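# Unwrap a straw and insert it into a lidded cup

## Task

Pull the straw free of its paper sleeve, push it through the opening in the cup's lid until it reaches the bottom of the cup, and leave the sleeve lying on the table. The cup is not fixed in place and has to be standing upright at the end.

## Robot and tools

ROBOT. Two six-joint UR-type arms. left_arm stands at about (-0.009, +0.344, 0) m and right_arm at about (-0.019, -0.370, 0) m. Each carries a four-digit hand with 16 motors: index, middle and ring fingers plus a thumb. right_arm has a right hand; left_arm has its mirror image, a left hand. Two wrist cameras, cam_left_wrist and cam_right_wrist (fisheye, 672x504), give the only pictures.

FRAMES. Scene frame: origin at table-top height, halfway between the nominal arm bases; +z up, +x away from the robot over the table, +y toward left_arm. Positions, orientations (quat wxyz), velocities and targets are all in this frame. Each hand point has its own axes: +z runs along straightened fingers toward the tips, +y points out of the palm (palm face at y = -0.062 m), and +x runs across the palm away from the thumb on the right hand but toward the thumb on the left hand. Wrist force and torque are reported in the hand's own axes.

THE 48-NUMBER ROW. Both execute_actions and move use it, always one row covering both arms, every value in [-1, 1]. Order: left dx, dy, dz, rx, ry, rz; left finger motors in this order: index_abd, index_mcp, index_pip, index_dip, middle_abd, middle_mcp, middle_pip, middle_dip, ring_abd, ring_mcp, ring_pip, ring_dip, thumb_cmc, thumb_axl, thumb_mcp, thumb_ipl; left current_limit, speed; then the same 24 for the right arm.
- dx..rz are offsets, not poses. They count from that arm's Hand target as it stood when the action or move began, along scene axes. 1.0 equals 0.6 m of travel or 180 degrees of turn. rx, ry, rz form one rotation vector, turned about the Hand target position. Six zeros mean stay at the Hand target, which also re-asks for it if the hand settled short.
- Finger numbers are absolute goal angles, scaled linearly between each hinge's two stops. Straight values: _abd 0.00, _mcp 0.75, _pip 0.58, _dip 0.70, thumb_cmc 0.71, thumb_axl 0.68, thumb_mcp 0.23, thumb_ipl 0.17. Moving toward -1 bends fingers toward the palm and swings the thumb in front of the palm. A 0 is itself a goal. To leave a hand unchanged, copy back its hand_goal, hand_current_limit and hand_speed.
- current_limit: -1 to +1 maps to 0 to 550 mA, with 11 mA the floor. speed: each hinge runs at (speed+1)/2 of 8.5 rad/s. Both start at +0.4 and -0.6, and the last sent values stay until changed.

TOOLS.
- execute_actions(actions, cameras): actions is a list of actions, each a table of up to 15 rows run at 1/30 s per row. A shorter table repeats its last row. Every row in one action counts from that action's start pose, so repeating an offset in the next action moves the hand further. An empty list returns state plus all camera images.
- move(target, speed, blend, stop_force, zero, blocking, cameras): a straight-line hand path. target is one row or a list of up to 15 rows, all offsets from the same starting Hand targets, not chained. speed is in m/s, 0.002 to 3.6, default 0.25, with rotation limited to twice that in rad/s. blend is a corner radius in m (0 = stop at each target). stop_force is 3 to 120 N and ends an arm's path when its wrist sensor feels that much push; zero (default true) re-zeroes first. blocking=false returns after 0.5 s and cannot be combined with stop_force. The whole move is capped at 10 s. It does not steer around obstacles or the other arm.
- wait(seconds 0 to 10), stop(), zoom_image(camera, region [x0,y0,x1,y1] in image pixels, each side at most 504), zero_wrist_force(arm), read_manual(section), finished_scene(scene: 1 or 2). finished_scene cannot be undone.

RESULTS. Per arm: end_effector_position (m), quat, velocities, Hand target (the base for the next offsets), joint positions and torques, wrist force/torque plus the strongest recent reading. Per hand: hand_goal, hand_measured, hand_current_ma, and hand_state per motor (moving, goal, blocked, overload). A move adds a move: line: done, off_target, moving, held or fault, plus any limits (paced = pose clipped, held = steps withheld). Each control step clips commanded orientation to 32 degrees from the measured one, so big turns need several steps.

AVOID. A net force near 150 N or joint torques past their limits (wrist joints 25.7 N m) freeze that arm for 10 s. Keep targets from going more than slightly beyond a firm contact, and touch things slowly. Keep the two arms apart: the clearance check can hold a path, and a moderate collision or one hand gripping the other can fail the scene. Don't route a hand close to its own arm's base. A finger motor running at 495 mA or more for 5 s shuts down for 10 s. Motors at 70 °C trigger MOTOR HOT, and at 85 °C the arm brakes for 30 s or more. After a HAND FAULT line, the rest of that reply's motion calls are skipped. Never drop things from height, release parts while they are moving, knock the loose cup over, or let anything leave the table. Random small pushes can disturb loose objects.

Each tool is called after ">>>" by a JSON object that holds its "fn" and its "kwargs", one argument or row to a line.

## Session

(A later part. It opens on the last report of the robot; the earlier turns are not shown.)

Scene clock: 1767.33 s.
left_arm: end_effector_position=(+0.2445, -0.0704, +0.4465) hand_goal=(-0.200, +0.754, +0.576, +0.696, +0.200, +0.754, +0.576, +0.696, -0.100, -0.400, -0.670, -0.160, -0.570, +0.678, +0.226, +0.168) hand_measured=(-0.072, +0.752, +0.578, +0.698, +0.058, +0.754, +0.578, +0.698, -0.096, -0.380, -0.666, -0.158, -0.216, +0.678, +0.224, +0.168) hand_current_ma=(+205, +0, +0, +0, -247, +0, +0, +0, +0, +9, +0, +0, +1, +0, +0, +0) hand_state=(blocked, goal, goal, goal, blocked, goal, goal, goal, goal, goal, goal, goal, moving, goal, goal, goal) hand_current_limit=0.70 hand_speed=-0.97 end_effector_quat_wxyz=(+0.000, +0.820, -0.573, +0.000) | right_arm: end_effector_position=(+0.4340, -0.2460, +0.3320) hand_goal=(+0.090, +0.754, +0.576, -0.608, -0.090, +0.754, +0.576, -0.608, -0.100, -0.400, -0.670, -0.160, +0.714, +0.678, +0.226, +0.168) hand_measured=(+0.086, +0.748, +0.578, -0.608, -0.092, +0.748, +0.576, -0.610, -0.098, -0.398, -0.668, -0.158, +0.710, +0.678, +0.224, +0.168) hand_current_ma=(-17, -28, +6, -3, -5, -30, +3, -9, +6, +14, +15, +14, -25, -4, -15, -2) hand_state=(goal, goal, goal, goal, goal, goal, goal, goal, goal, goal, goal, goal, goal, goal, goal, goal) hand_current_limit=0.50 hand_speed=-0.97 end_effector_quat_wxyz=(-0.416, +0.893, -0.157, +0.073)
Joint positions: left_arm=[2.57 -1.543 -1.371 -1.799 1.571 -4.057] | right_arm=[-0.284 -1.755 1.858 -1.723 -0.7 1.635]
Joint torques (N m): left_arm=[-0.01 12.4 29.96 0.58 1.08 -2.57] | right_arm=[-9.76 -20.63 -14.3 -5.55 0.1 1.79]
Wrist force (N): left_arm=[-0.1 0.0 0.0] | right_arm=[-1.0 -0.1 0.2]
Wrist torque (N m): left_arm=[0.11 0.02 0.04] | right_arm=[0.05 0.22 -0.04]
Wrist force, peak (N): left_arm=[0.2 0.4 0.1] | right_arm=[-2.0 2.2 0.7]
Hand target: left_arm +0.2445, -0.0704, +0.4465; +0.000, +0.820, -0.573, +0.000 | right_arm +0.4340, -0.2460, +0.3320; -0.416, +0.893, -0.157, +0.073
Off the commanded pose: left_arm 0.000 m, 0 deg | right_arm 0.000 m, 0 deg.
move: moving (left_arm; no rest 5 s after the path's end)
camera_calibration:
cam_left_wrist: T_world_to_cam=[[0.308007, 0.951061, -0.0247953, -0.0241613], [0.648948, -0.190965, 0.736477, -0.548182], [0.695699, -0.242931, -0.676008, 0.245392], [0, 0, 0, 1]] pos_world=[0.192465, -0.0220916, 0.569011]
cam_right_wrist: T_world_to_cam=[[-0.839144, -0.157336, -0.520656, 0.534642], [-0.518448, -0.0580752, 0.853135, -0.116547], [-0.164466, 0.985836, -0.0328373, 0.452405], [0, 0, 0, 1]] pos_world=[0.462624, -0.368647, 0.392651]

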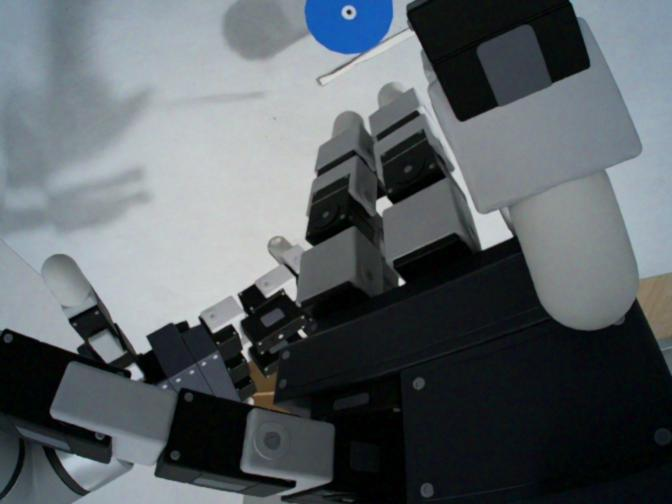

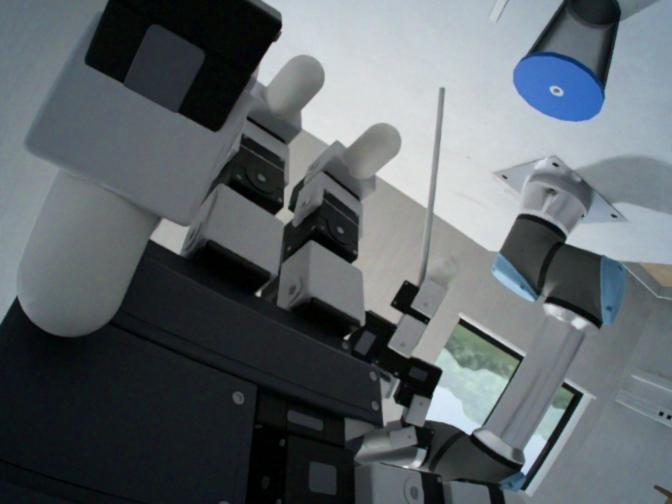

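>>> {"fn": "move", "kwargs": {
  "target": [0.0207,0.007,0.0367,-0.0435,0.1196,0,-0.2,0.754,0.576,0.696,0.2,0.754,0.576,0.696,-0.1,-0.4,-0.67,-0.16,-0.57,0.678,0.226,0.168,0.7,-0.97,0,0,0,0,0,0,0.09,0.754,0.576,-0.609,-0.09,0.754,0.576,-0.609,-0.1,-0.4,-0.67,-0.16,0.714,0.678,0.226,0.168,0.5,-0.97],
  "speed": 0.05,
  "cameras": ["cam_right_wrist"]
}}

>>> {"fn": "zoom_image", "kwargs": {
  "camera": "cam_right_wrist",
  "region": [440, 60, 640, 210]
}}

>>> {"fn": "zoom_image", "kwargs": {
  "camera": "cam_right_wrist",
  "region": [400, 160, 560, 280]
}}

Scene clock: 1818.00 s.
left_arm: end_effector_position=(+0.2569, -0.0662, +0.4685) hand_goal=(-0.200, +0.754, +0.576, +0.696, +0.200, +0.754, +0.576, +0.696, -0.100, -0.400, -0.670, -0.160, -0.570, +0.678, +0.226, +0.168) hand_measured=(-0.072, +0.752, +0.578, +0.698, +0.058, +0.758, +0.578, +0.698, -0.096, -0.380, -0.668, -0.158, -0.568, +0.678, +0.224, +0.168) hand_current_ma=(+205, +0, +0, +0, -247, +0, +0, +0, +0, +8, +0, +0, +0, +0, +0, +0) hand_state=(blocked, goal, goal, goal, blocked, goal, goal, goal, goal, goal, goal, goal, goal, goal, goal, goal) hand_current_limit=0.70 hand_speed=-0.97 end_effector_quat_wxyz=(+0.162, +0.803, -0.561, -0.114) | right_arm: end_effector_position=(+0.4340, -0.2460, +0.3320) hand_goal=(+0.090, +0.754, +0.576, -0.608, -0.090, +0.754, +0.576, -0.608, -0.100, -0.400, -0.670, -0.160, +0.714, +0.678, +0.226, +0.168) hand_measured=(+0.086, +0.748, +0.578, -0.608, -0.092, +0.748, +0.576, -0.610, -0.098, -0.398, -0.668, -0.158, +0.710, +0.678, +0.224, +0.168) hand_current_ma=(-17, -28, +6, -3, -5, -30, +3, -9, +6, +14, +15, +14, -25, -4, -15, -2) hand_state=(goal, goal, goal, goal, goal, goal, goal, goal, goal, goal, goal, goal, goal, goal, goal, goal) hand_current_limit=0.50 hand_speed=-0.97 end_effector_quat_wxyz=(-0.416, +0.893, -0.157, +0.073)
Joint positions: left_arm=[2.715 -1.659 -1.251 -2.097 1.297 -3.872] | right_arm=[-0.284 -1.755 1.858 -1.723 -0.7 1.635]
Joint torques (N m): left_arm=[6.83 15.13 29.29 -0.12 -1.82 2.31] | right_arm=[-9 -20.73 -15.53 -5.36 0.03 1.34]
Wrist force (N): left_arm=[0.6 0.0 -0.7] | right_arm=[-0.8 0.0 0.2]
Wrist torque (N m): left_arm=[0.20 -0.06 -0.01] | right_arm=[0.07 0.19 -0.02]
Wrist force, peak (N): left_arm=[0.8 0.0 -0.9] | right_arm=[-1.4 0.0 -0.2]
Hand target: left_arm +0.2569, -0.0662, +0.4686; +0.163, +0.803, -0.561, -0.114 | right_arm +0.4340, -0.2460, +0.3320; -0.416, +0.893, -0.157, +0.073
Off the commanded pose: left_arm 0.000 m, 0 deg | right_arm 0.000 m, 0 deg.
move: done
camera_calibration:
cam_right_wrist: T_world_to_cam=[[-0.839144, -0.157336, -0.520656, 0.534642], [-0.518448, -0.0580752, 0.853135, -0.116547], [-0.164466, 0.985836, -0.0328373, 0.452405], [0, 0, 0, 1]] pos_world=[0.462624, -0.368647, 0.392651]
Images, in order (width x height): cam_right_wrist 672x504.

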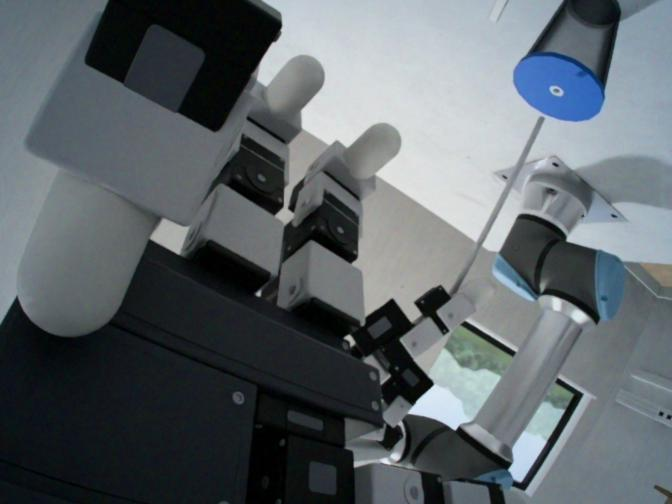

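Scaled by 2.520 from the camera's 672x504 image, which has a finer 960x720 frame.

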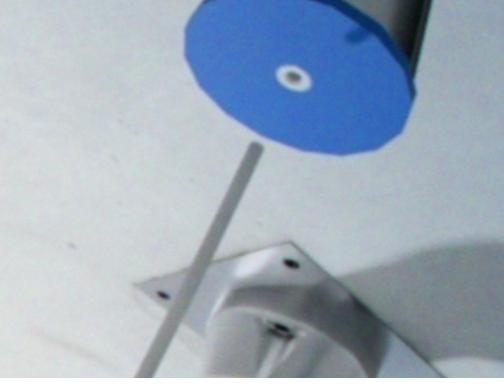

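Scaled by 3.150 from the camera's 672x504 image, which has a finer 960x720 frame.

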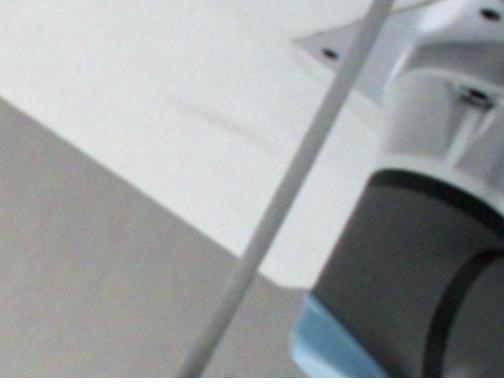

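>>> {"fn": "move", "kwargs": {
  "target": [0,0,0,0,0,0,-0.2,0.754,0.576,0.696,0.2,0.754,0.576,0.696,-0.1,-0.4,-0.67,-0.16,-0.57,0.678,0.226,0.168,0.7,-0.97,0.1443,0.245,0,0,0,0.2778,0.09,0.754,0.576,-0.609,-0.09,0.754,0.576,-0.609,-0.1,-0.4,-0.67,-0.16,0.714,0.678,0.226,0.168,0.5,-0.97],
  "speed": 0.15,
  "cameras": ["cam_right_wrist"]
}}

Scene clock: 1858.87 s.
left_arm: end_effector_position=(+0.2569, -0.0662, +0.4686) hand_goal=(-0.200, +0.754, +0.576, +0.696, +0.200, +0.754, +0.576, +0.696, -0.100, -0.400, -0.670, -0.160, -0.570, +0.678, +0.226, +0.168) hand_measured=(-0.072, +0.752, +0.578, +0.698, +0.058, +0.758, +0.578, +0.698, -0.096, -0.380, -0.668, -0.158, -0.568, +0.678, +0.224, +0.168) hand_current_ma=(+205, +0, +0, +0, -247, +0, +0, +0, +0, +8, +0, +0, +0, +0, +0, +0) hand_state=(blocked, goal, goal, goal, blocked, goal, goal, goal, goal, goal, goal, goal, goal, goal, goal, goal) hand_current_limit=0.70 hand_speed=-0.97 end_effector_quat_wxyz=(+0.163, +0.803, -0.561, -0.114) | right_arm: end_effector_position=(+0.5205, -0.0990, +0.3320) hand_goal=(+0.090, +0.754, +0.576, -0.608, -0.090, +0.754, +0.576, -0.608, -0.100, -0.400, -0.670, -0.160, +0.714, +0.678, +0.226, +0.168) hand_measured=(+0.086, +0.748, +0.578, -0.608, -0.092, +0.748, +0.576, -0.610, -0.098, -0.398, -0.668, -0.158, +0.708, +0.678, +0.224, +0.168) hand_current_ma=(-16, -29, +6, -3, -5, -31, +3, -9, +6, +14, +15, +14, -26, -4, -15, -2) hand_state=(goal, goal, goal, goal, goal, goal, goal, goal, goal, goal, goal, goal, goal, goal, goal, goal) hand_current_limit=0.50 hand_speed=-0.97 end_effector_quat_wxyz=(-0.408, +0.875, +0.235, -0.109) end_effector_velocity=(-0.001, +0.000, -0.001) end_effector_angular_velocity=(-0.001, +0.004, +0.004)
Joint positions: left_arm=[2.715 -1.659 -1.25 -2.098 1.297 -3.872] | right_arm=[0.094 -1.207 1.127 -1.011 -0.811 0.923]
Joint velocities: left_arm=[within noise] | right_arm=[0.001 0.001 -0.001 0.005 -0.002 -0.002]
Joint torques (N m): left_arm=[9.12 15.91 29.92 0.11 -1.89 2.29] | right_arm=[7.34 -28.51 -30.32 1.04 -0.31 -1.62]
Wrist force (N): left_arm=[0.6 -0.2 -0.7] | right_arm=[-1.1 0.1 -0.1]
Wrist torque (N m): left_arm=[0.16 -0.06 0.01] | right_arm=[0.12 0.26 0.02]
Wrist force, peak (N): left_arm=[0.6 0.2 -1.2] | right_arm=[-1.5 0.3 -0.1]
Hand target: left_arm +0.2569, -0.0662, +0.4686; +0.163, +0.803, -0.561, -0.114 | right_arm +0.5206, -0.0990, +0.3320; -0.408, +0.875, +0.235, -0.109
Off the commanded pose: left_arm 0.000 m, 0 deg | right_arm 0.000 m, 0 deg.
move: done
camera_calibration:
cam_right_wrist: T_world_to_cam=[[-0.419054, -0.743821, -0.520696, 0.353694], [-0.289003, -0.434381, 0.853107, -0.219789], [-0.860739, 0.50798, -0.0329377, 0.636965], [0, 0, 0, 1]] pos_world=[0.632958, -0.155953, 0.392651]
Images, in order (width x height): cam_right_wrist 672x504.

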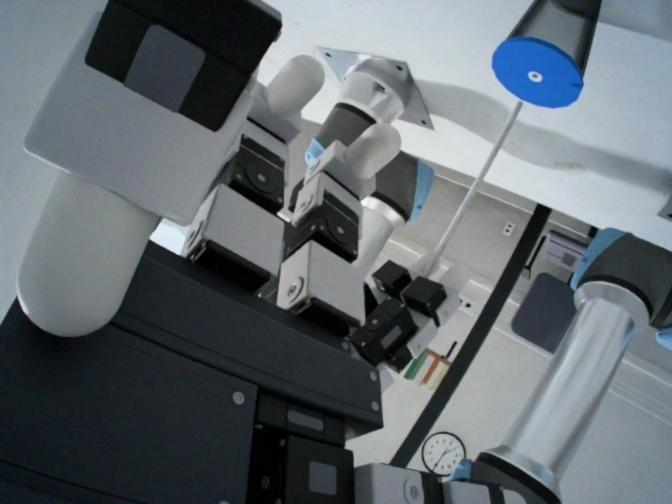

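>>> {"fn": "zoom_image", "kwargs": {
  "camera": "cam_right_wrist",
  "region": [480, 30, 600, 120]
}}

>>> {"fn": "zoom_image", "kwargs": {
  "camera": "cam_right_wrist",
  "region": [400, 90, 560, 290]
}}

Scaled by 4.200 from the camera's 672x504 image, which has a finer 960x720 frame.

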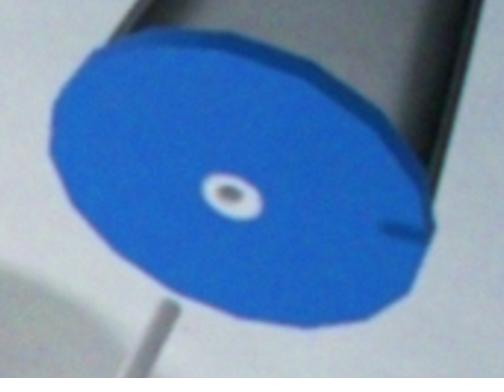

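Scaled by 2.520 from the camera's 672x504 image, which has a finer 960x720 frame.

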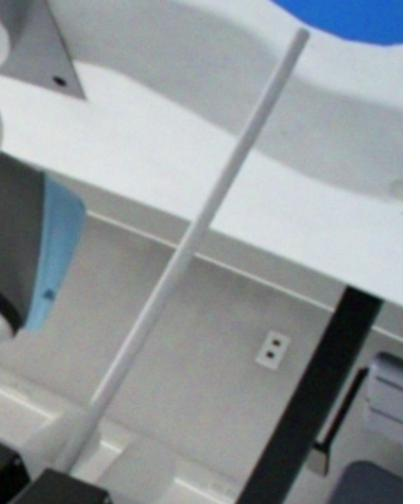

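>>> {"fn": "move", "kwargs": {
  "target": [0.0033,0.0012,-0.0408,-0.0013,0.0034,0,-0.2,0.754,0.576,0.696,0.2,0.754,0.576,0.696,-0.1,-0.4,-0.67,-0.16,-0.57,0.678,0.226,0.168,0.7,-0.97,0,0,0,0,0,0,0.09,0.754,0.576,-0.609,-0.09,0.754,0.576,-0.609,-0.1,-0.4,-0.67,-0.16,0.714,0.678,0.226,0.168,0.5,-0.97],
  "speed": 0.02,
  "cameras": ["cam_right_wrist"]
}}

>>> {"fn": "zoom_image", "kwargs": {
  "camera": "cam_right_wrist",
  "region": [480, 30, 600, 120]
}}

>>> {"fn": "zoom_image", "kwargs": {
  "camera": "cam_right_wrist",
  "region": [400, 70, 560, 270]
}}

Scene clock: 1887.47 s.
left_arm: end_effector_position=(+0.2588, -0.0655, +0.4442) hand_goal=(-0.200, +0.754, +0.576, +0.696, +0.200, +0.754, +0.576, +0.696, -0.100, -0.400, -0.670, -0.160, -0.570, +0.678, +0.226, +0.168) hand_measured=(-0.072, +0.752, +0.578, +0.698, +0.058, +0.758, +0.578, +0.698, -0.096, -0.382, -0.668, -0.158, -0.568, +0.678, +0.224, +0.168) hand_current_ma=(+205, +0, +0, +0, -247, +0, +0, +0, +0, +8, +0, +0, +0, +0, +0, +0) hand_state=(blocked, goal, goal, goal, blocked, goal, goal, goal, goal, goal, goal, goal, goal, goal, goal, goal) hand_current_limit=0.70 hand_speed=-0.97 end_effector_quat_wxyz=(+0.167, +0.802, -0.561, -0.117) | right_arm: end_effector_position=(+0.5206, -0.0990, +0.3320) hand_goal=(+0.090, +0.754, +0.576, -0.608, -0.090, +0.754, +0.576, -0.608, -0.100, -0.400, -0.670, -0.160, +0.714, +0.678, +0.226, +0.168) hand_measured=(+0.086, +0.748, +0.578, -0.608, -0.092, +0.748, +0.576, -0.610, -0.098, -0.398, -0.668, -0.158, +0.708, +0.678, +0.224, +0.168) hand_current_ma=(-16, -29, +6, -3, -5, -31, +3, -9, +6, +14, +15, +14, -26, -4, -15, -2) hand_state=(goal, goal, goal, goal, goal, goal, goal, goal, goal, goal, goal, goal, goal, goal, goal, goal) hand_current_limit=0.50 hand_speed=-0.97 end_effector_quat_wxyz=(-0.408, +0.875, +0.235, -0.109)
Joint positions: left_arm=[2.721 -1.653 -1.323 -2.041 1.291 -3.864] | right_arm=[0.094 -1.207 1.127 -1.01 -0.812 0.922]
Joint torques (N m): left_arm=[8.39 35.12 12.66 4.15 -2.03 2.2] | right_arm=[7.21 -28.31 -29.81 1.27 -0.38 -1.72]
Wrist force (N): left_arm=[0.6 0.1 -0.7] | right_arm=[-1.0 0.0 -0.1]
Wrist torque (N m): left_arm=[0.20 -0.05 0.00] | right_arm=[0.09 0.24 0.02]
Wrist force, peak (N): left_arm=[0.8 -0.1 -1.0] | right_arm=[-1.5 -0.1 0.0]
Hand target: left_arm +0.2589, -0.0655, +0.4441; +0.167, +0.802, -0.561, -0.117 | right_arm +0.5206, -0.0990, +0.3320; -0.408, +0.875, +0.235, -0.109
Off the commanded pose: left_arm 0.000 m, 0 deg | right_arm 0.000 m, 0 deg.
move: done
camera_calibration:
cam_right_wrist: T_world_to_cam=[[-0.418851, -0.743974, -0.52064, 0.353595], [-0.288744, -0.434478, 0.853145, -0.219939], [-0.860924, 0.507672, -0.0328363, 0.636943], [0, 0, 0, 1]] pos_world=[0.632957, -0.155852, 0.39265]
Images, in order (width x height): cam_right_wrist 672x504.

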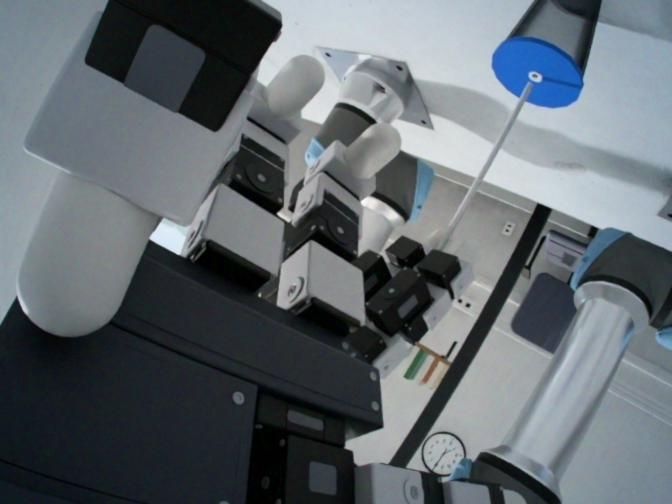

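Scaled by 4.200 from the camera's 672x504 image, which has a finer 960x720 frame.

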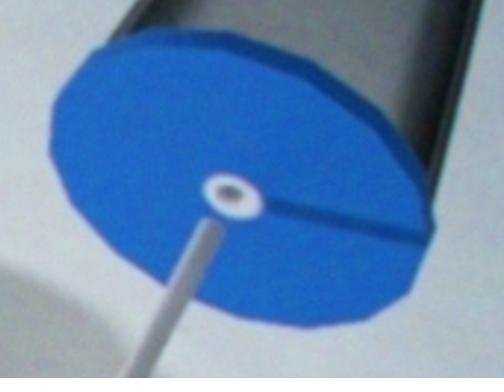

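Scaled by 2.520 from the camera's 672x504 image, which has a finer 960x720 frame.

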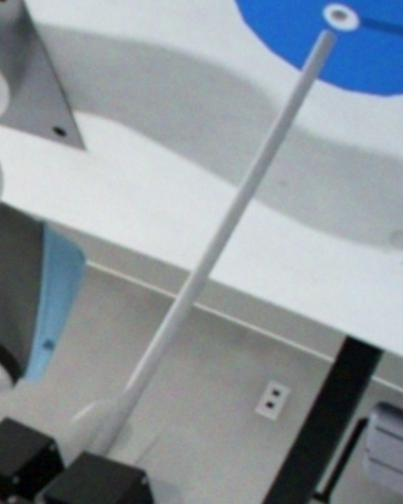

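>>> {"fn": "move", "kwargs": {
  "target": [0,0,0,0,0,0,-0.2,0.754,0.576,0.696,0.2,0.754,0.576,0.696,-0.1,-0.4,-0.67,-0.16,-0.57,0.678,0.226,0.168,0.7,-0.97,-0.1443,-0.245,0,0,0,-0.2778,0.09,0.754,0.576,-0.609,-0.09,0.754,0.576,-0.609,-0.1,-0.4,-0.67,-0.16,0.714,0.678,0.226,0.168,0.5,-0.97],
  "speed": 0.15,
  "cameras": ["cam_right_wrist"]
}}

>>> {"fn": "zoom_image", "kwargs": {
  "camera": "cam_right_wrist",
  "region": [500, 40, 620, 130]
}}

>>> {"fn": "zoom_image", "kwargs": {
  "camera": "cam_right_wrist",
  "region": [420, 80, 580, 280]
}}

Scene clock: 1905.33 s.
left_arm: end_effector_position=(+0.2589, -0.0655, +0.4441) hand_goal=(-0.200, +0.754, +0.576, +0.696, +0.200, +0.754, +0.576, +0.696, -0.100, -0.400, -0.670, -0.160, -0.570, +0.678, +0.226, +0.168) hand_measured=(-0.072, +0.752, +0.578, +0.698, +0.058, +0.758, +0.578, +0.698, -0.096, -0.382, -0.668, -0.158, -0.568, +0.678, +0.224, +0.168) hand_current_ma=(+205, +0, +0, +0, -247, +0, +0, +0, +0, +8, +0, +0, +0, +0, +0, +0) hand_state=(blocked, goal, goal, goal, blocked, goal, goal, goal, goal, goal, goal, goal, goal, goal, goal, goal) hand_current_limit=0.70 hand_speed=-0.97 end_effector_quat_wxyz=(+0.167, +0.802, -0.561, -0.117) | right_arm: end_effector_position=(+0.4340, -0.2459, +0.3320) hand_goal=(+0.090, +0.754, +0.576, -0.608, -0.090, +0.754, +0.576, -0.608, -0.100, -0.400, -0.670, -0.160, +0.714, +0.678, +0.226, +0.168) hand_measured=(+0.086, +0.748, +0.578, -0.608, -0.092, +0.748, +0.576, -0.610, -0.098, -0.398, -0.668, -0.158, +0.708, +0.678, +0.224, +0.168) hand_current_ma=(-16, -29, +6, -3, -5, -31, +3, -9, +6, +15, +15, +14, -26, -4, -15, -2) hand_state=(goal, goal, goal, goal, goal, goal, goal, goal, goal, goal, goal, goal, goal, goal, goal, goal) hand_current_limit=0.50 hand_speed=-0.97 end_effector_quat_wxyz=(-0.416, +0.893, -0.157, +0.073)
Joint positions: left_arm=[2.721 -1.653 -1.323 -2.041 1.291 -3.864] | right_arm=[-0.284 -1.755 1.858 -1.722 -0.7 1.634]
Joint torques (N m): left_arm=[8.8 35.57 13.49 3.87 -2.02 2.27] | right_arm=[-8.6 -21.49 -14.54 -5.58 0.2 1.59]
Wrist force (N): left_arm=[0.5 0.2 -0.8] | right_arm=[-1.4 -0.2 0.1]
Wrist torque (N m): left_arm=[0.23 -0.05 -0.02] | right_arm=[0.05 0.27 -0.12]
Wrist force, peak (N): left_arm=[1.0 -0.2 -1.0] | right_arm=[-1.4 0.3 -0.4]
Hand target: left_arm +0.2589, -0.0655, +0.4441; +0.167, +0.802, -0.561, -0.117 | right_arm +0.4340, -0.2460, +0.3320; -0.416, +0.893, -0.157, +0.073
Off the commanded pose: left_arm 0.000 m, 0 deg | right_arm 0.000 m, 0 deg.
move: done
camera_calibration:
cam_right_wrist: T_world_to_cam=[[-0.839116, -0.157633, -0.520611, 0.534602], [-0.518364, -0.0583626, 0.853166, -0.116646], [-0.164871, 0.985772, -0.0327383, 0.452447], [0, 0, 0, 1]] pos_world=[0.462724, -0.368546, 0.39265]
Images, in order (width x height): cam_right_wrist 672x504.

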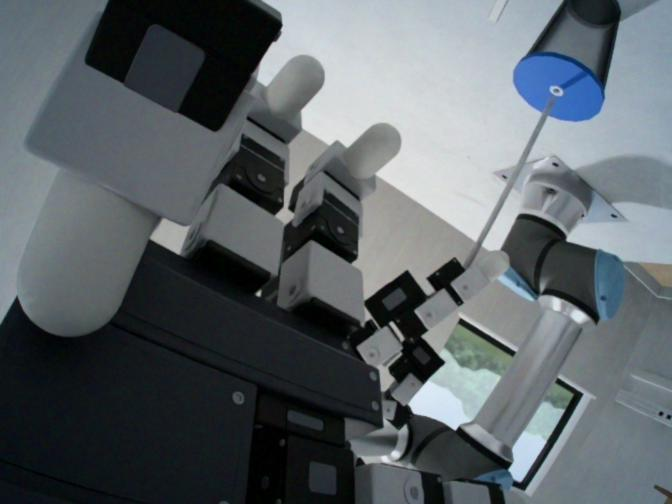

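Scaled by 4.200 from the camera's 672x504 image, which has a finer 960x720 frame.

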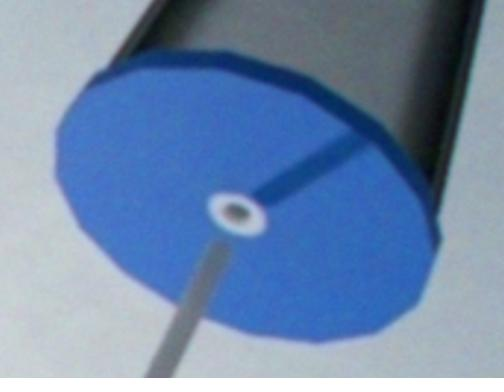

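Scaled by 2.520 from the camera's 672x504 image, which has a finer 960x720 frame.

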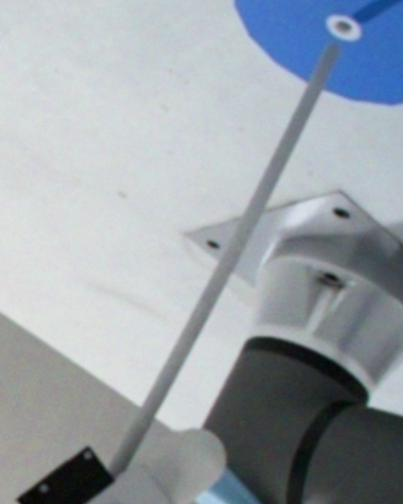

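>>> {"fn": "move", "kwargs": {
  "target": [0.00025,-0.0011,-0.0233,0,0,0,-0.2,0.754,0.576,0.696,0.2,0.754,0.576,0.696,-0.1,-0.4,-0.67,-0.16,-0.57,0.678,0.226,0.168,0.7,-0.97,0,0,0,0,0,0,0.09,0.754,0.576,-0.609,-0.09,0.754,0.576,-0.609,-0.1,-0.4,-0.67,-0.16,0.714,0.678,0.226,0.168,0.5,-0.97],
  "speed": 0.004,
  "stop_force": 3,
  "cameras": ["cam_right_wrist"]
}}

>>> {"fn": "zoom_image", "kwargs": {
  "camera": "cam_right_wrist",
  "region": [500, 40, 620, 130]
}}

>>> {"fn": "zoom_image", "kwargs": {
  "camera": "cam_right_wrist",
  "region": [420, 80, 580, 280]
}}

Scene clock: 1925.73 s.
left_arm: end_effector_position=(+0.2590, -0.0661, +0.4301) hand_goal=(-0.200, +0.754, +0.576, +0.696, +0.200, +0.754, +0.576, +0.696, -0.100, -0.400, -0.670, -0.160, -0.570, +0.678, +0.226, +0.168) hand_measured=(-0.072, +0.752, +0.576, +0.698, +0.058, +0.756, +0.578, +0.698, -0.096, -0.382, -0.668, -0.158, -0.568, +0.678, +0.224, +0.168) hand_current_ma=(+205, +0, +0, +0, -247, +0, +0, +0, +0, +8, +0, +0, +0, +0, +0, +0) hand_state=(blocked, goal, goal, goal, blocked, goal, goal, goal, goal, goal, goal, goal, goal, goal, goal, goal) hand_current_limit=0.70 hand_speed=-0.97 end_effector_quat_wxyz=(+0.167, +0.802, -0.561, -0.117) | right_arm: end_effector_position=(+0.4340, -0.2460, +0.3320) hand_goal=(+0.090, +0.754, +0.576, -0.608, -0.090, +0.754, +0.576, -0.608, -0.100, -0.400, -0.670, -0.160, +0.714, +0.678, +0.226, +0.168) hand_measured=(+0.086, +0.748, +0.578, -0.608, -0.092, +0.748, +0.576, -0.610, -0.098, -0.398, -0.668, -0.158, +0.708, +0.678, +0.224, +0.168) hand_current_ma=(-16, -29, +6, -3, -5, -31, +3, -9, +6, +15, +15, +14, -26, -4, -15, -2) hand_state=(goal, goal, goal, goal, goal, goal, goal, goal, goal, goal, goal, goal, goal, goal, goal, goal) hand_current_limit=0.50 hand_speed=-0.97 end_effector_quat_wxyz=(-0.416, +0.893, -0.157, +0.073)
Joint positions: left_arm=[2.719 -1.649 -1.364 -2.004 1.29 -3.865] | right_arm=[-0.284 -1.755 1.858 -1.723 -0.7 1.635]
Joint torques (N m): left_arm=[-9.31 34.76 11.45 3.98 -1.68 -2.55] | right_arm=[-5.7 -19.98 -14.58 -5.54 0.09 1.62]
Wrist force (N): left_arm=[0.6 1.0 -2.9] | right_arm=[-1.0 -0.3 0.0]
Wrist torque (N m): left_arm=[0.33 -0.08 0.09] | right_arm=[0.04 0.23 -0.09]
Wrist force, peak (N): left_arm=[0.7 1.1 -3.3] | right_arm=[-1.3 0.0 0.0]
Hand target: left_arm +0.2590, -0.0661, +0.4301; +0.167, +0.802, -0.561, -0.117 | right_arm +0.4340, -0.2460, +0.3320; -0.416, +0.893, -0.157, +0.073
Off the commanded pose: left_arm 0.000 m, 0 deg | right_arm 0.000 m, 0 deg.
move: done
camera_calibration:
cam_right_wrist: T_world_to_cam=[[-0.839157, -0.157254, -0.520659, 0.53468], [-0.518457, -0.058024, 0.853133, -0.116523], [-0.164369, 0.985852, -0.032838, 0.452367], [0, 0, 0, 1]] pos_world=[0.462624, -0.368648, 0.392651]
Images, in order (width x height): cam_right_wrist 672x504.

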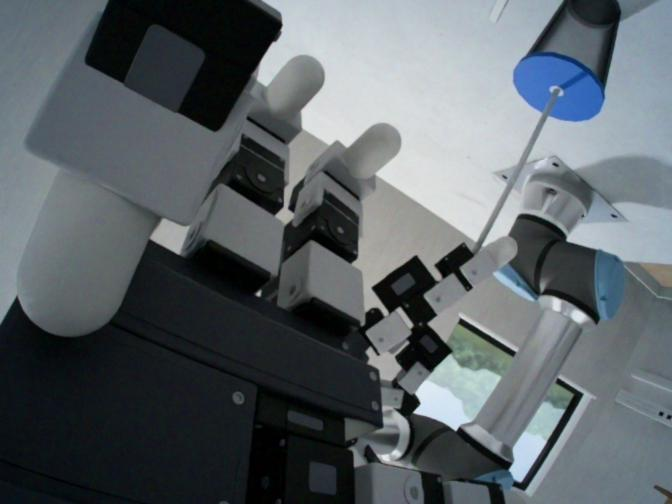

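Scaled by 4.200 from the camera's 672x504 image, which has a finer 960x720 frame.

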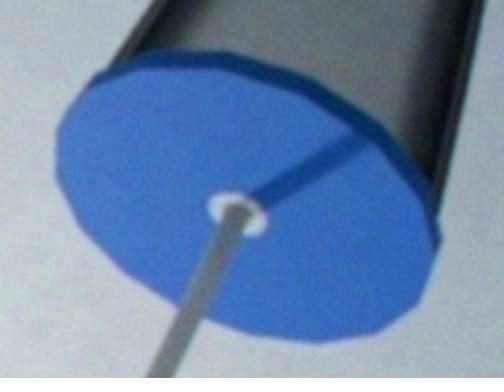

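Scaled by 2.520 from the camera's 672x504 image, which has a finer 960x720 frame.

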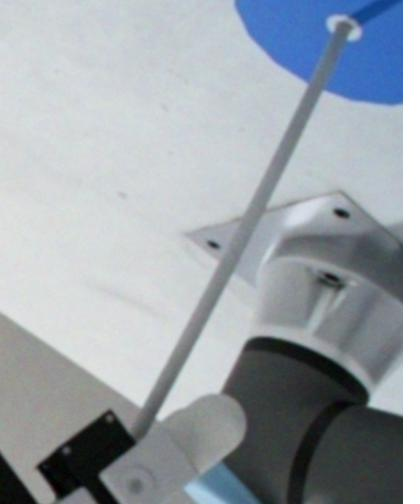

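>>> {"fn": "move", "kwargs": {
  "target": [0,0,-0.01,0,0,0,-0.2,0.754,0.576,0.696,0.2,0.754,0.576,0.696,-0.1,-0.4,-0.67,-0.16,-0.57,0.678,0.226,0.168,0.7,-0.97,0,0,0,0,0,0,0.09,0.754,0.576,-0.609,-0.09,0.754,0.576,-0.609,-0.1,-0.4,-0.67,-0.16,0.714,0.678,0.226,0.168,0.5,-0.97],
  "speed": 0.004,
  "stop_force": 3,
  "cameras": ["cam_right_wrist"]
}}

>>> {"fn": "zoom_image", "kwargs": {
  "camera": "cam_right_wrist",
  "region": [500, 40, 620, 130]
}}

>>> {"fn": "zoom_image", "kwargs": {
  "camera": "cam_right_wrist",
  "region": [420, 80, 580, 280]
}}

Scene clock: 1944.73 s.
left_arm: end_effector_position=(+0.2590, -0.0661, +0.4241) hand_goal=(-0.200, +0.754, +0.576, +0.696, +0.200, +0.754, +0.576, +0.696, -0.100, -0.400, -0.670, -0.160, -0.570, +0.678, +0.226, +0.168) hand_measured=(-0.072, +0.744, +0.574, +0.698, +0.058, +0.750, +0.578, +0.698, -0.096, -0.382, -0.668, -0.158, -0.568, +0.678, +0.224, +0.168) hand_current_ma=(+205, -2, +0, +0, -247, +0, +0, +0, +0, +8, +0, +0, +0, +0, +0, +0) hand_state=(blocked, goal, goal, goal, blocked, goal, goal, goal, goal, goal, goal, goal, goal, goal, goal, goal) hand_current_limit=0.70 hand_speed=-0.97 end_effector_quat_wxyz=(+0.167, +0.802, -0.561, -0.117) | right_arm: end_effector_position=(+0.4340, -0.2460, +0.3320) hand_goal=(+0.090, +0.754, +0.576, -0.608, -0.090, +0.754, +0.576, -0.608, -0.100, -0.400, -0.670, -0.160, +0.714, +0.678, +0.226, +0.168) hand_measured=(+0.086, +0.748, +0.578, -0.608, -0.092, +0.748, +0.576, -0.610, -0.098, -0.398, -0.668, -0.158, +0.708, +0.678, +0.224, +0.168) hand_current_ma=(-16, -29, +6, -3, -5, -31, +3, -9, +6, +15, +15, +14, -26, -4, -15, -2) hand_state=(goal, goal, goal, goal, goal, goal, goal, goal, goal, goal, goal, goal, goal, goal, goal, goal) hand_current_limit=0.50 hand_speed=-0.97 end_effector_quat_wxyz=(-0.416, +0.893, -0.157, +0.073)
Joint positions: left_arm=[2.719 -1.648 -1.381 -1.989 1.29 -3.865] | right_arm=[-0.284 -1.755 1.858 -1.723 -0.7 1.635]
Joint torques (N m): left_arm=[-7.87 34.25 11.63 3.94 -0.9 -2.22] | right_arm=[-1.5 -20.47 -14.87 -5.56 0.06 1.53]
Wrist force (N): left_arm=[0.5 2.2 -4.3] | right_arm=[-0.9 -0.2 -0.1]
Wrist torque (N m): left_arm=[0.41 -0.06 0.08] | right_arm=[0.07 0.21 -0.08]
Wrist force, peak (N): left_arm=[0.6 2.2 -4.8] | right_arm=[-1.3 0.1 -0.2]
Hand target: left_arm +0.2590, -0.0661, +0.4241; +0.167, +0.802, -0.561, -0.117 | right_arm +0.4340, -0.2460, +0.3320; -0.416, +0.893, -0.157, +0.073
Off the commanded pose: left_arm 0.000 m, 0 deg | right_arm 0.000 m, 0 deg.
move: done
camera_calibration:
cam_right_wrist: T_world_to_cam=[[-0.839157, -0.157254, -0.520659, 0.53468], [-0.518457, -0.058024, 0.853133, -0.116523], [-0.164369, 0.985852, -0.032838, 0.452367], [0, 0, 0, 1]] pos_world=[0.462624, -0.368648, 0.392651]
Images, in order (width x height): cam_right_wrist 672x504.

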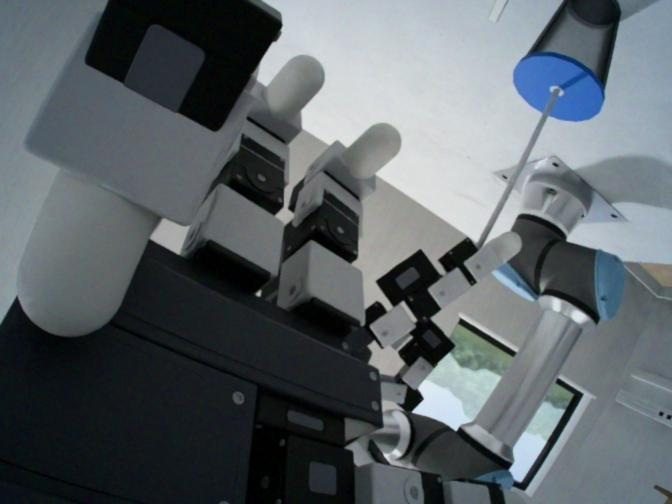

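Scaled by 4.200 from the camera's 672x504 image, which has a finer 960x720 frame.

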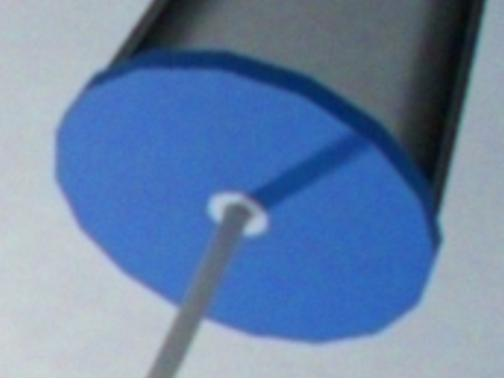

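Scaled by 2.520 from the camera's 672x504 image, which has a finer 960x720 frame.

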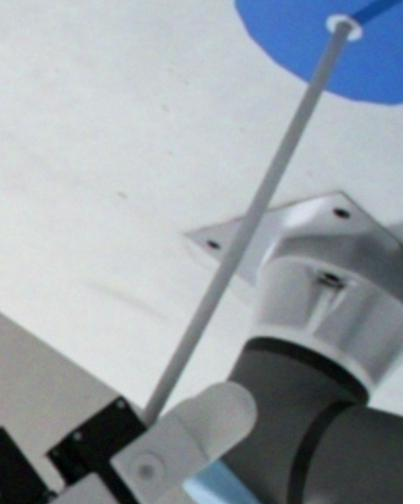

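>>> {"fn": "zoom_image", "kwargs": {
  "camera": "cam_right_wrist",
  "region": [530, 0, 672, 110]
}}

Scaled by 3.549 from the camera's 672x504 image, which has a finer 960x720 frame.

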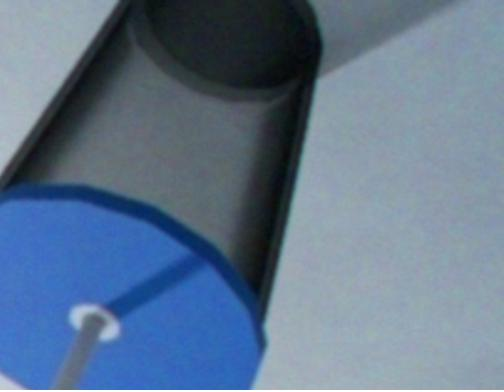

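>>> {"fn": "move", "kwargs": {
  "target": [0,0,0,0,0,0,-0.2,0.754,0.576,0.696,0.2,0.754,0.576,0.696,-0.1,-0.4,-0.67,-0.16,-0.57,0.678,0.226,0.168,0.7,-0.97,0.2038,0.142,-0.2483,0.1998,0.0175,0.2689,0.09,0.754,0.576,-0.609,-0.09,0.754,0.576,-0.609,-0.1,-0.4,-0.67,-0.16,0.714,0.678,0.226,0.168,0.5,-0.97],
  "speed": 0.15,
  "cameras": ["cam_right_wrist"]
}}

>>> {"fn": "zoom_image", "kwargs": {
  "camera": "cam_right_wrist",
  "region": [440, 0, 640, 150]
}}

Scene clock: 2028.43 s.
left_arm: end_effector_position=(+0.2590, -0.0661, +0.4241) hand_goal=(-0.200, +0.754, +0.576, +0.696, +0.200, +0.754, +0.576, +0.696, -0.100, -0.400, -0.670, -0.160, -0.570, +0.678, +0.226, +0.168) hand_measured=(-0.072, +0.744, +0.574, +0.698, +0.058, +0.750, +0.578, +0.698, -0.096, -0.382, -0.668, -0.158, -0.568, +0.678, +0.224, +0.168) hand_current_ma=(+205, -2, +0, +0, -247, +0, +0, +0, +0, +8, +0, +0, +0, +0, +0, +0) hand_state=(blocked, goal, goal, goal, blocked, goal, goal, goal, goal, goal, goal, goal, goal, goal, goal, goal) hand_current_limit=0.70 hand_speed=-0.97 end_effector_quat_wxyz=(+0.167, +0.802, -0.561, -0.117) | right_arm: end_effector_position=(+0.5562, -0.1608, +0.1831) hand_goal=(+0.090, +0.754, +0.576, -0.608, -0.090, +0.754, +0.576, -0.608, -0.100, -0.400, -0.670, -0.160, +0.714, +0.678, +0.226, +0.168) hand_measured=(+0.086, +0.746, +0.576, -0.608, -0.092, +0.746, +0.576, -0.610, -0.098, -0.398, -0.668, -0.158, +0.706, +0.678, +0.224, +0.168) hand_current_ma=(-15, -38, +3, -3, -5, -41, +3, -9, +6, +15, +15, +14, -38, -4, -15, -2) hand_state=(goal, goal, goal, goal, goal, goal, goal, goal, goal, goal, goal, goal, goal, goal, goal, goal) hand_current_limit=0.50 hand_speed=-0.97 end_effector_quat_wxyz=(-0.652, +0.712, +0.191, -0.175)
Joint positions: left_arm=[2.719 -1.648 -1.381 -1.989 1.29 -3.865] | right_arm=[-0.125 -0.802 1.01 -0.349 -0.678 0.11]
Joint torques (N m): left_arm=[-0.19 33.96 10.81 3.93 -0.34 -2.16] | right_arm=[7.61 -37.96 -28.61 3.47 -1.02 -1.61]
Wrist force (N): left_arm=[0.5 1.6 -4.7] | right_arm=[-1.5 0.6 0.2]
Wrist torque (N m): left_arm=[0.38 -0.06 0.09] | right_arm=[0.11 0.37 0.02]
Wrist force, peak (N): left_arm=[0.8 2.0 -5.1] | right_arm=[-1.6 1.0 0.4]
Hand target: left_arm +0.2590, -0.0661, +0.4241; +0.167, +0.802, -0.561, -0.117 | right_arm +0.5563, -0.1608, +0.1830; -0.652, +0.712, +0.191, -0.175
Off the commanded pose: left_arm 0.000 m, 0 deg | right_arm 0.000 m, 0 deg.
move: done
camera_calibration:
cam_right_wrist: T_world_to_cam=[[-0.60756, -0.41726, -0.675844, 0.430929], [-0.0652981, -0.821775, 0.566058, -0.243452], [-0.791585, 0.388045, 0.472031, 0.543928], [0, 0, 0, 1]] pos_world=[0.676484, -0.231322, 0.172297]
Images, in order (width x height): cam_right_wrist 672x504.

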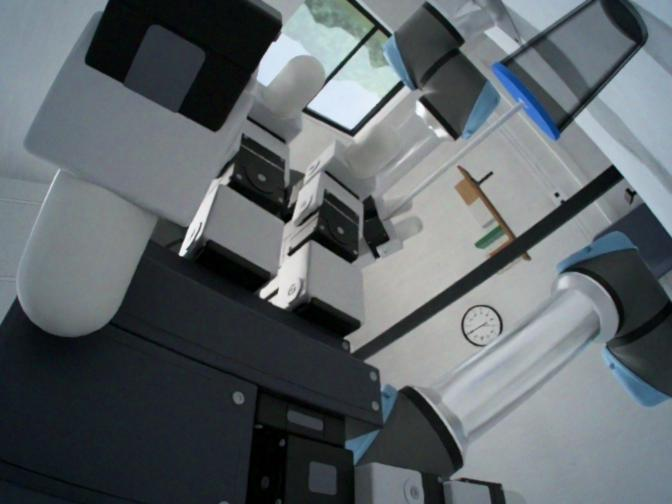

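Scaled by 2.520 from the camera's 672x504 image, which has a finer 960x720 frame.

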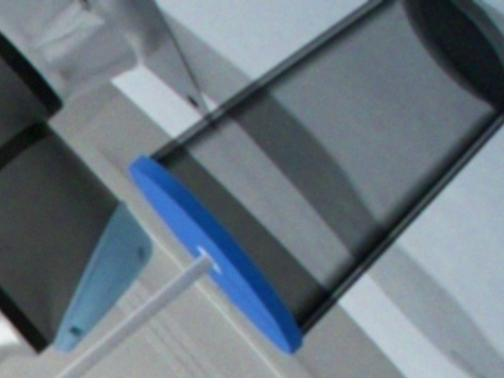

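>>> {"fn": "zoom_image", "kwargs": {
  "camera": "cam_right_wrist",
  "region": [495, 75, 565, 130]
}}

>>> {"fn": "zoom_image", "kwargs": {
  "camera": "cam_right_wrist",
  "region": [370, 90, 530, 260]
}}

Scaled by 7.200 from the camera's 672x504 image, which has a finer 960x720 frame.

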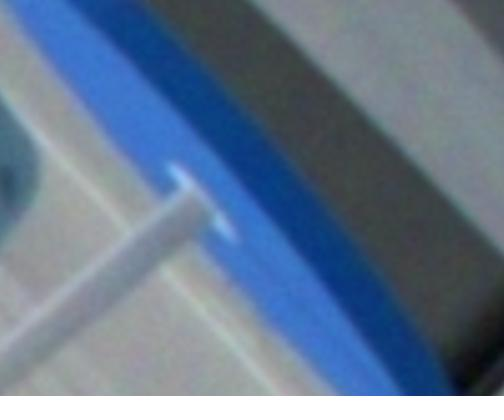

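Scaled by 2.965 from the camera's 672x504 image, which has a finer 960x720 frame.

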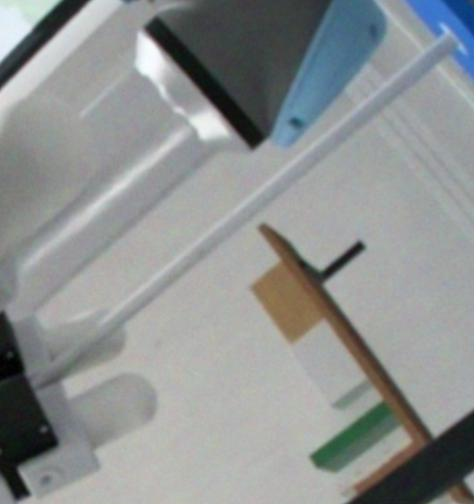

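>>> {"fn": "move", "kwargs": {
  "target": [0,0,-0.0133,0,0,0,-0.2,0.754,0.576,0.696,0.2,0.754,0.576,0.696,-0.1,-0.4,-0.67,-0.16,-0.57,0.678,0.226,0.168,0.7,-0.97,0,0,0,0,0,0,0.09,0.754,0.576,-0.609,-0.09,0.754,0.576,-0.609,-0.1,-0.4,-0.67,-0.16,0.714,0.678,0.226,0.168,0.5,-0.97],
  "speed": 0.004,
  "stop_force": 3,
  "zero": false,
  "cameras": ["cam_right_wrist"]
}}

>>> {"fn": "zoom_image", "kwargs": {
  "camera": "cam_right_wrist",
  "region": [495, 75, 565, 130]
}}

>>> {"fn": "zoom_image", "kwargs": {
  "camera": "cam_right_wrist",
  "region": [370, 90, 530, 260]
}}

Scene clock: 2053.67 s.
left_arm: end_effector_position=(+0.2590, -0.0661, +0.4161) hand_goal=(-0.200, +0.754, +0.576, +0.696, +0.200, +0.754, +0.576, +0.696, -0.100, -0.400, -0.670, -0.160, -0.570, +0.678, +0.226, +0.168) hand_measured=(-0.072, +0.744, +0.574, +0.698, +0.058, +0.750, +0.578, +0.698, -0.096, -0.382, -0.668, -0.158, -0.568, +0.678, +0.224, +0.168) hand_current_ma=(+205, -3, +0, +0, -247, +0, +0, +0, +0, +8, +0, +0, +0, +0, +0, +0) hand_state=(blocked, goal, goal, goal, blocked, goal, goal, goal, goal, goal, goal, goal, goal, goal, goal, goal) hand_current_limit=0.70 hand_speed=-0.97 end_effector_quat_wxyz=(+0.167, +0.802, -0.561, -0.117) | right_arm: end_effector_position=(+0.5563, -0.1608, +0.1830) hand_goal=(+0.090, +0.754, +0.576, -0.608, -0.090, +0.754, +0.576, -0.608, -0.100, -0.400, -0.670, -0.160, +0.714, +0.678, +0.226, +0.168) hand_measured=(+0.086, +0.746, +0.576, -0.608, -0.092, +0.746, +0.576, -0.610, -0.098, -0.398, -0.668, -0.158, +0.706, +0.678, +0.224, +0.168) hand_current_ma=(-15, -38, +3, -3, -5, -41, +3, -9, +6, +15, +15, +14, -38, -4, -15, -2) hand_state=(goal, goal, goal, goal, goal, goal, goal, goal, goal, goal, goal, goal, goal, goal, goal, goal) hand_current_limit=0.50 hand_speed=-0.97 end_effector_quat_wxyz=(-0.652, +0.712, +0.191, -0.175)
Joint positions: left_arm=[2.719 -1.646 -1.403 -1.968 1.29 -3.865] | right_arm=[-0.125 -0.801 1.009 -0.349 -0.678 0.109]
Joint torques (N m): left_arm=[4.9 32.66 10.68 4.03 0.59 -1.81] | right_arm=[7.62 -38.89 -26.73 3.87 -1.25 -1.56]
Wrist force (N): left_arm=[0.5 2.2 -4.9] | right_arm=[-1.7 0.5 0.2]
Wrist torque (N m): left_arm=[0.45 -0.07 0.07] | right_arm=[0.11 0.40 -0.01]
Wrist force, peak (N): left_arm=[0.4 2.2 -5.1] | right_arm=[-1.9 0.9 0.2]
Hand target: left_arm +0.2590, -0.0661, +0.4161; +0.167, +0.802, -0.561, -0.117 | right_arm +0.5563, -0.1608, +0.1830; -0.652, +0.712, +0.191, -0.175
Off the commanded pose: left_arm 0.000 m, 0 deg | right_arm 0.000 m, 0 deg.
move: done
camera_calibration:
cam_right_wrist: T_world_to_cam=[[-0.607472, -0.417367, -0.675857, 0.430882], [-0.0650072, -0.821864, 0.565962, -0.243507], [-0.791677, 0.387741, 0.472128, 0.543991], [0, 0, 0, 1]] pos_world=[0.676584, -0.231221, 0.172197]
Images, in order (width x height): cam_right_wrist 672x504.

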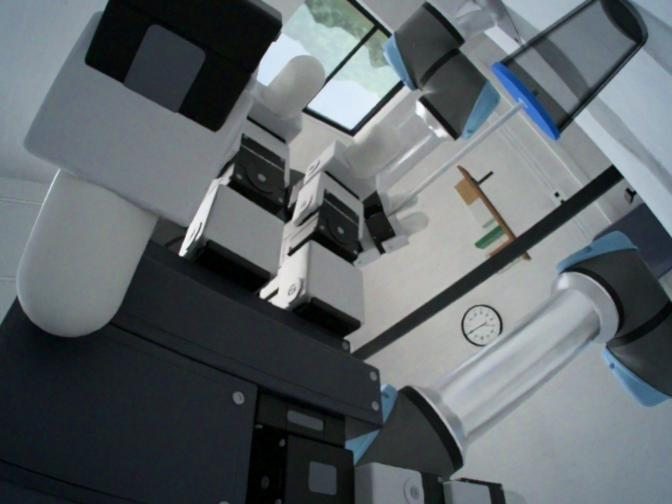

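Scaled by 7.200 from the camera's 672x504 image, which has a finer 960x720 frame.

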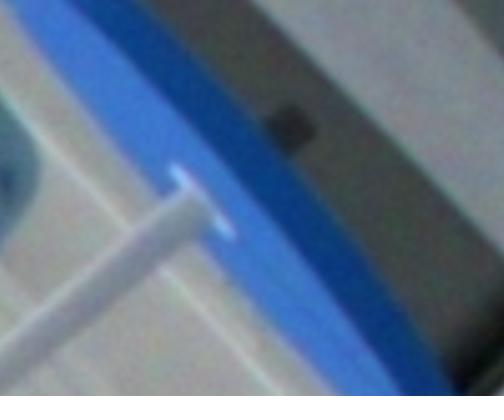

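Scaled by 2.965 from the camera's 672x504 image, which has a finer 960x720 frame.

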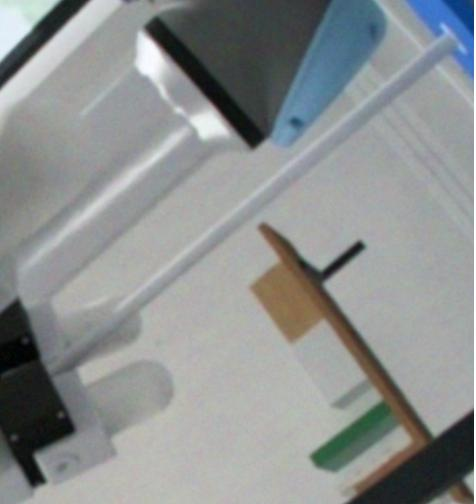

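>>> {"fn": "move", "kwargs": {
  "target": [0,0,-0.1333,0,0,0,-0.2,0.754,0.576,0.696,0.2,0.754,0.576,0.696,-0.1,-0.4,-0.67,-0.16,-0.57,0.678,0.226,0.168,0.7,-0.97,0,0,0,0,0,0,0.09,0.754,0.576,-0.609,-0.09,0.754,0.576,-0.609,-0.1,-0.4,-0.67,-0.16,0.714,0.678,0.226,0.168,0.5,-0.97],
  "speed": 0.01,
  "stop_force": 4,
  "cameras": ["cam_right_wrist"]
}}

>>> {"fn": "zoom_image", "kwargs": {
  "camera": "cam_right_wrist",
  "region": [480, 0, 672, 140]
}}

>>> {"fn": "zoom_image", "kwargs": {
  "camera": "cam_right_wrist",
  "region": [370, 70, 550, 260]
}}

Scene clock: 2079.63 s.
left_arm: end_effector_position=(+0.2590, -0.0661, +0.3361) hand_goal=(-0.200, +0.754, +0.576, +0.696, +0.200, +0.754, +0.576, +0.696, -0.100, -0.400, -0.670, -0.160, -0.570, +0.678, +0.226, +0.168) hand_measured=(-0.112, +0.738, +0.574, +0.698, +0.086, +0.758, +0.578, +0.698, -0.096, -0.382, -0.668, -0.158, -0.568, +0.678, +0.224, +0.168) hand_current_ma=(+100, -6, +0, +0, -166, +1, +0, +0, +0, +8, +0, +0, +0, +0, +0, +0) hand_state=(blocked, goal, goal, goal, blocked, goal, goal, goal, goal, goal, goal, goal, goal, goal, goal, goal) hand_current_limit=0.70 hand_speed=-0.97 end_effector_quat_wxyz=(+0.167, +0.802, -0.561, -0.117) | right_arm: end_effector_position=(+0.5563, -0.1608, +0.1830) hand_goal=(+0.090, +0.754, +0.576, -0.608, -0.090, +0.754, +0.576, -0.608, -0.100, -0.400, -0.670, -0.160, +0.714, +0.678, +0.226, +0.168) hand_measured=(+0.086, +0.746, +0.576, -0.608, -0.092, +0.746, +0.576, -0.610, -0.098, -0.398, -0.668, -0.158, +0.706, +0.678, +0.224, +0.168) hand_current_ma=(-15, -38, +3, -3, -5, -41, +3, -9, +6, +15, +15, +14, -38, -4, -15, -2) hand_state=(goal, goal, goal, goal, goal, goal, goal, goal, goal, goal, goal, goal, goal, goal, goal, goal) hand_current_limit=0.50 hand_speed=-0.97 end_effector_quat_wxyz=(-0.652, +0.712, +0.191, -0.175)
Joint positions: left_arm=[2.719 -1.647 -1.606 -1.764 1.29 -3.865] | right_arm=[-0.125 -0.801 1.009 -0.349 -0.678 0.109]
Joint torques (N m): left_arm=[-8.11 15.77 11.02 3.77 -0.75 1.47] | right_arm=[7.69 -40.04 -26.52 3.88 -1.32 -1.65]
Wrist force (N): left_arm=[1.1 1.5 -4.4] | right_arm=[-1.4 0.4 0.1]
Wrist torque (N m): left_arm=[0.43 0.01 0.15] | right_arm=[0.11 0.36 0.02]
Wrist force, peak (N): left_arm=[0.8 2.1 -5.3] | right_arm=[-1.9 0.5 0.2]
Hand target: left_arm +0.2590, -0.0661, +0.3361; +0.167, +0.802, -0.561, -0.117 | right_arm +0.5563, -0.1608, +0.1830; -0.652, +0.712, +0.191, -0.175
Off the commanded pose: left_arm 0.000 m, 0 deg | right_arm 0.000 m, 0 deg.
move: done
camera_calibration:
cam_right_wrist: T_world_to_cam=[[-0.607472, -0.417367, -0.675857, 0.430882], [-0.0650072, -0.821864, 0.565962, -0.243507], [-0.791677, 0.387741, 0.472128, 0.543991], [0, 0, 0, 1]] pos_world=[0.676584, -0.231221, 0.172197]
Images, in order (width x height): cam_right_wrist 672x504.

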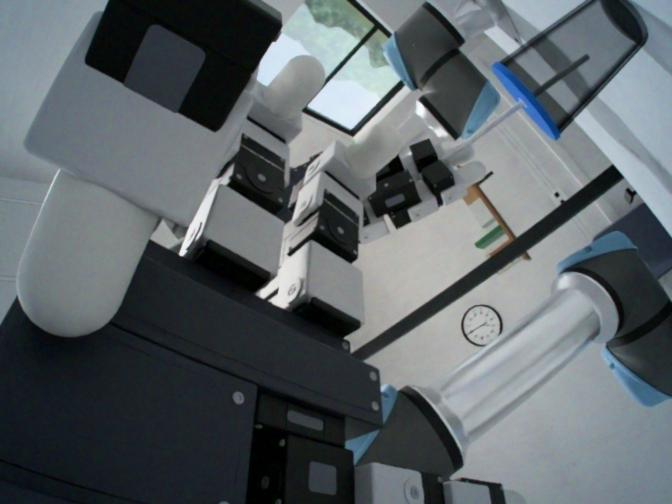

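Scaled by 2.625 from the camera's 672x504 image, which has a finer 960x720 frame.

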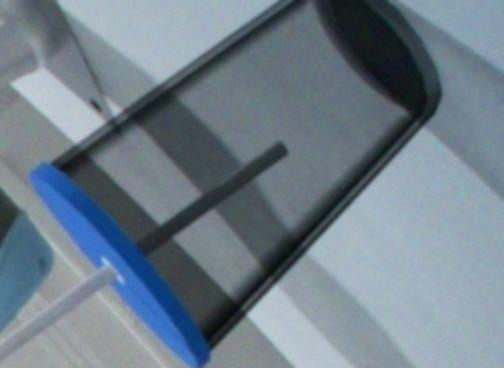

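Scaled by 2.653 from the camera's 672x504 image, which has a finer 960x720 frame.

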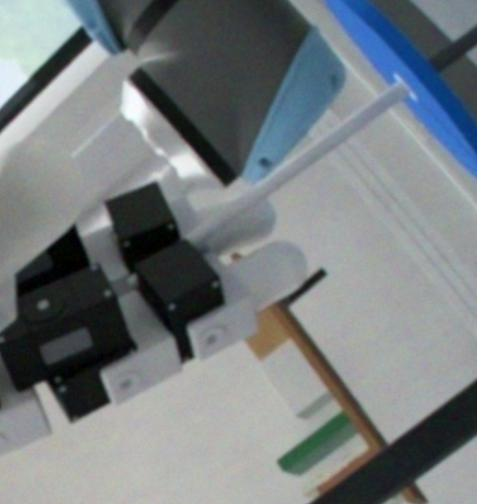

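>>> {"fn": "zoom_image", "kwargs": {
  "camera": "cam_right_wrist",
  "region": [420, 110, 500, 210]
}}

Scaled by 5.040 from the camera's 672x504 image, which has a finer 960x720 frame.

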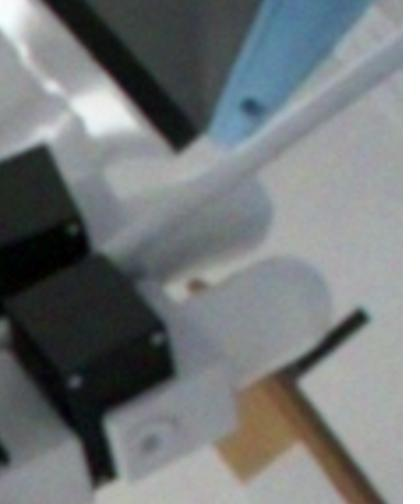

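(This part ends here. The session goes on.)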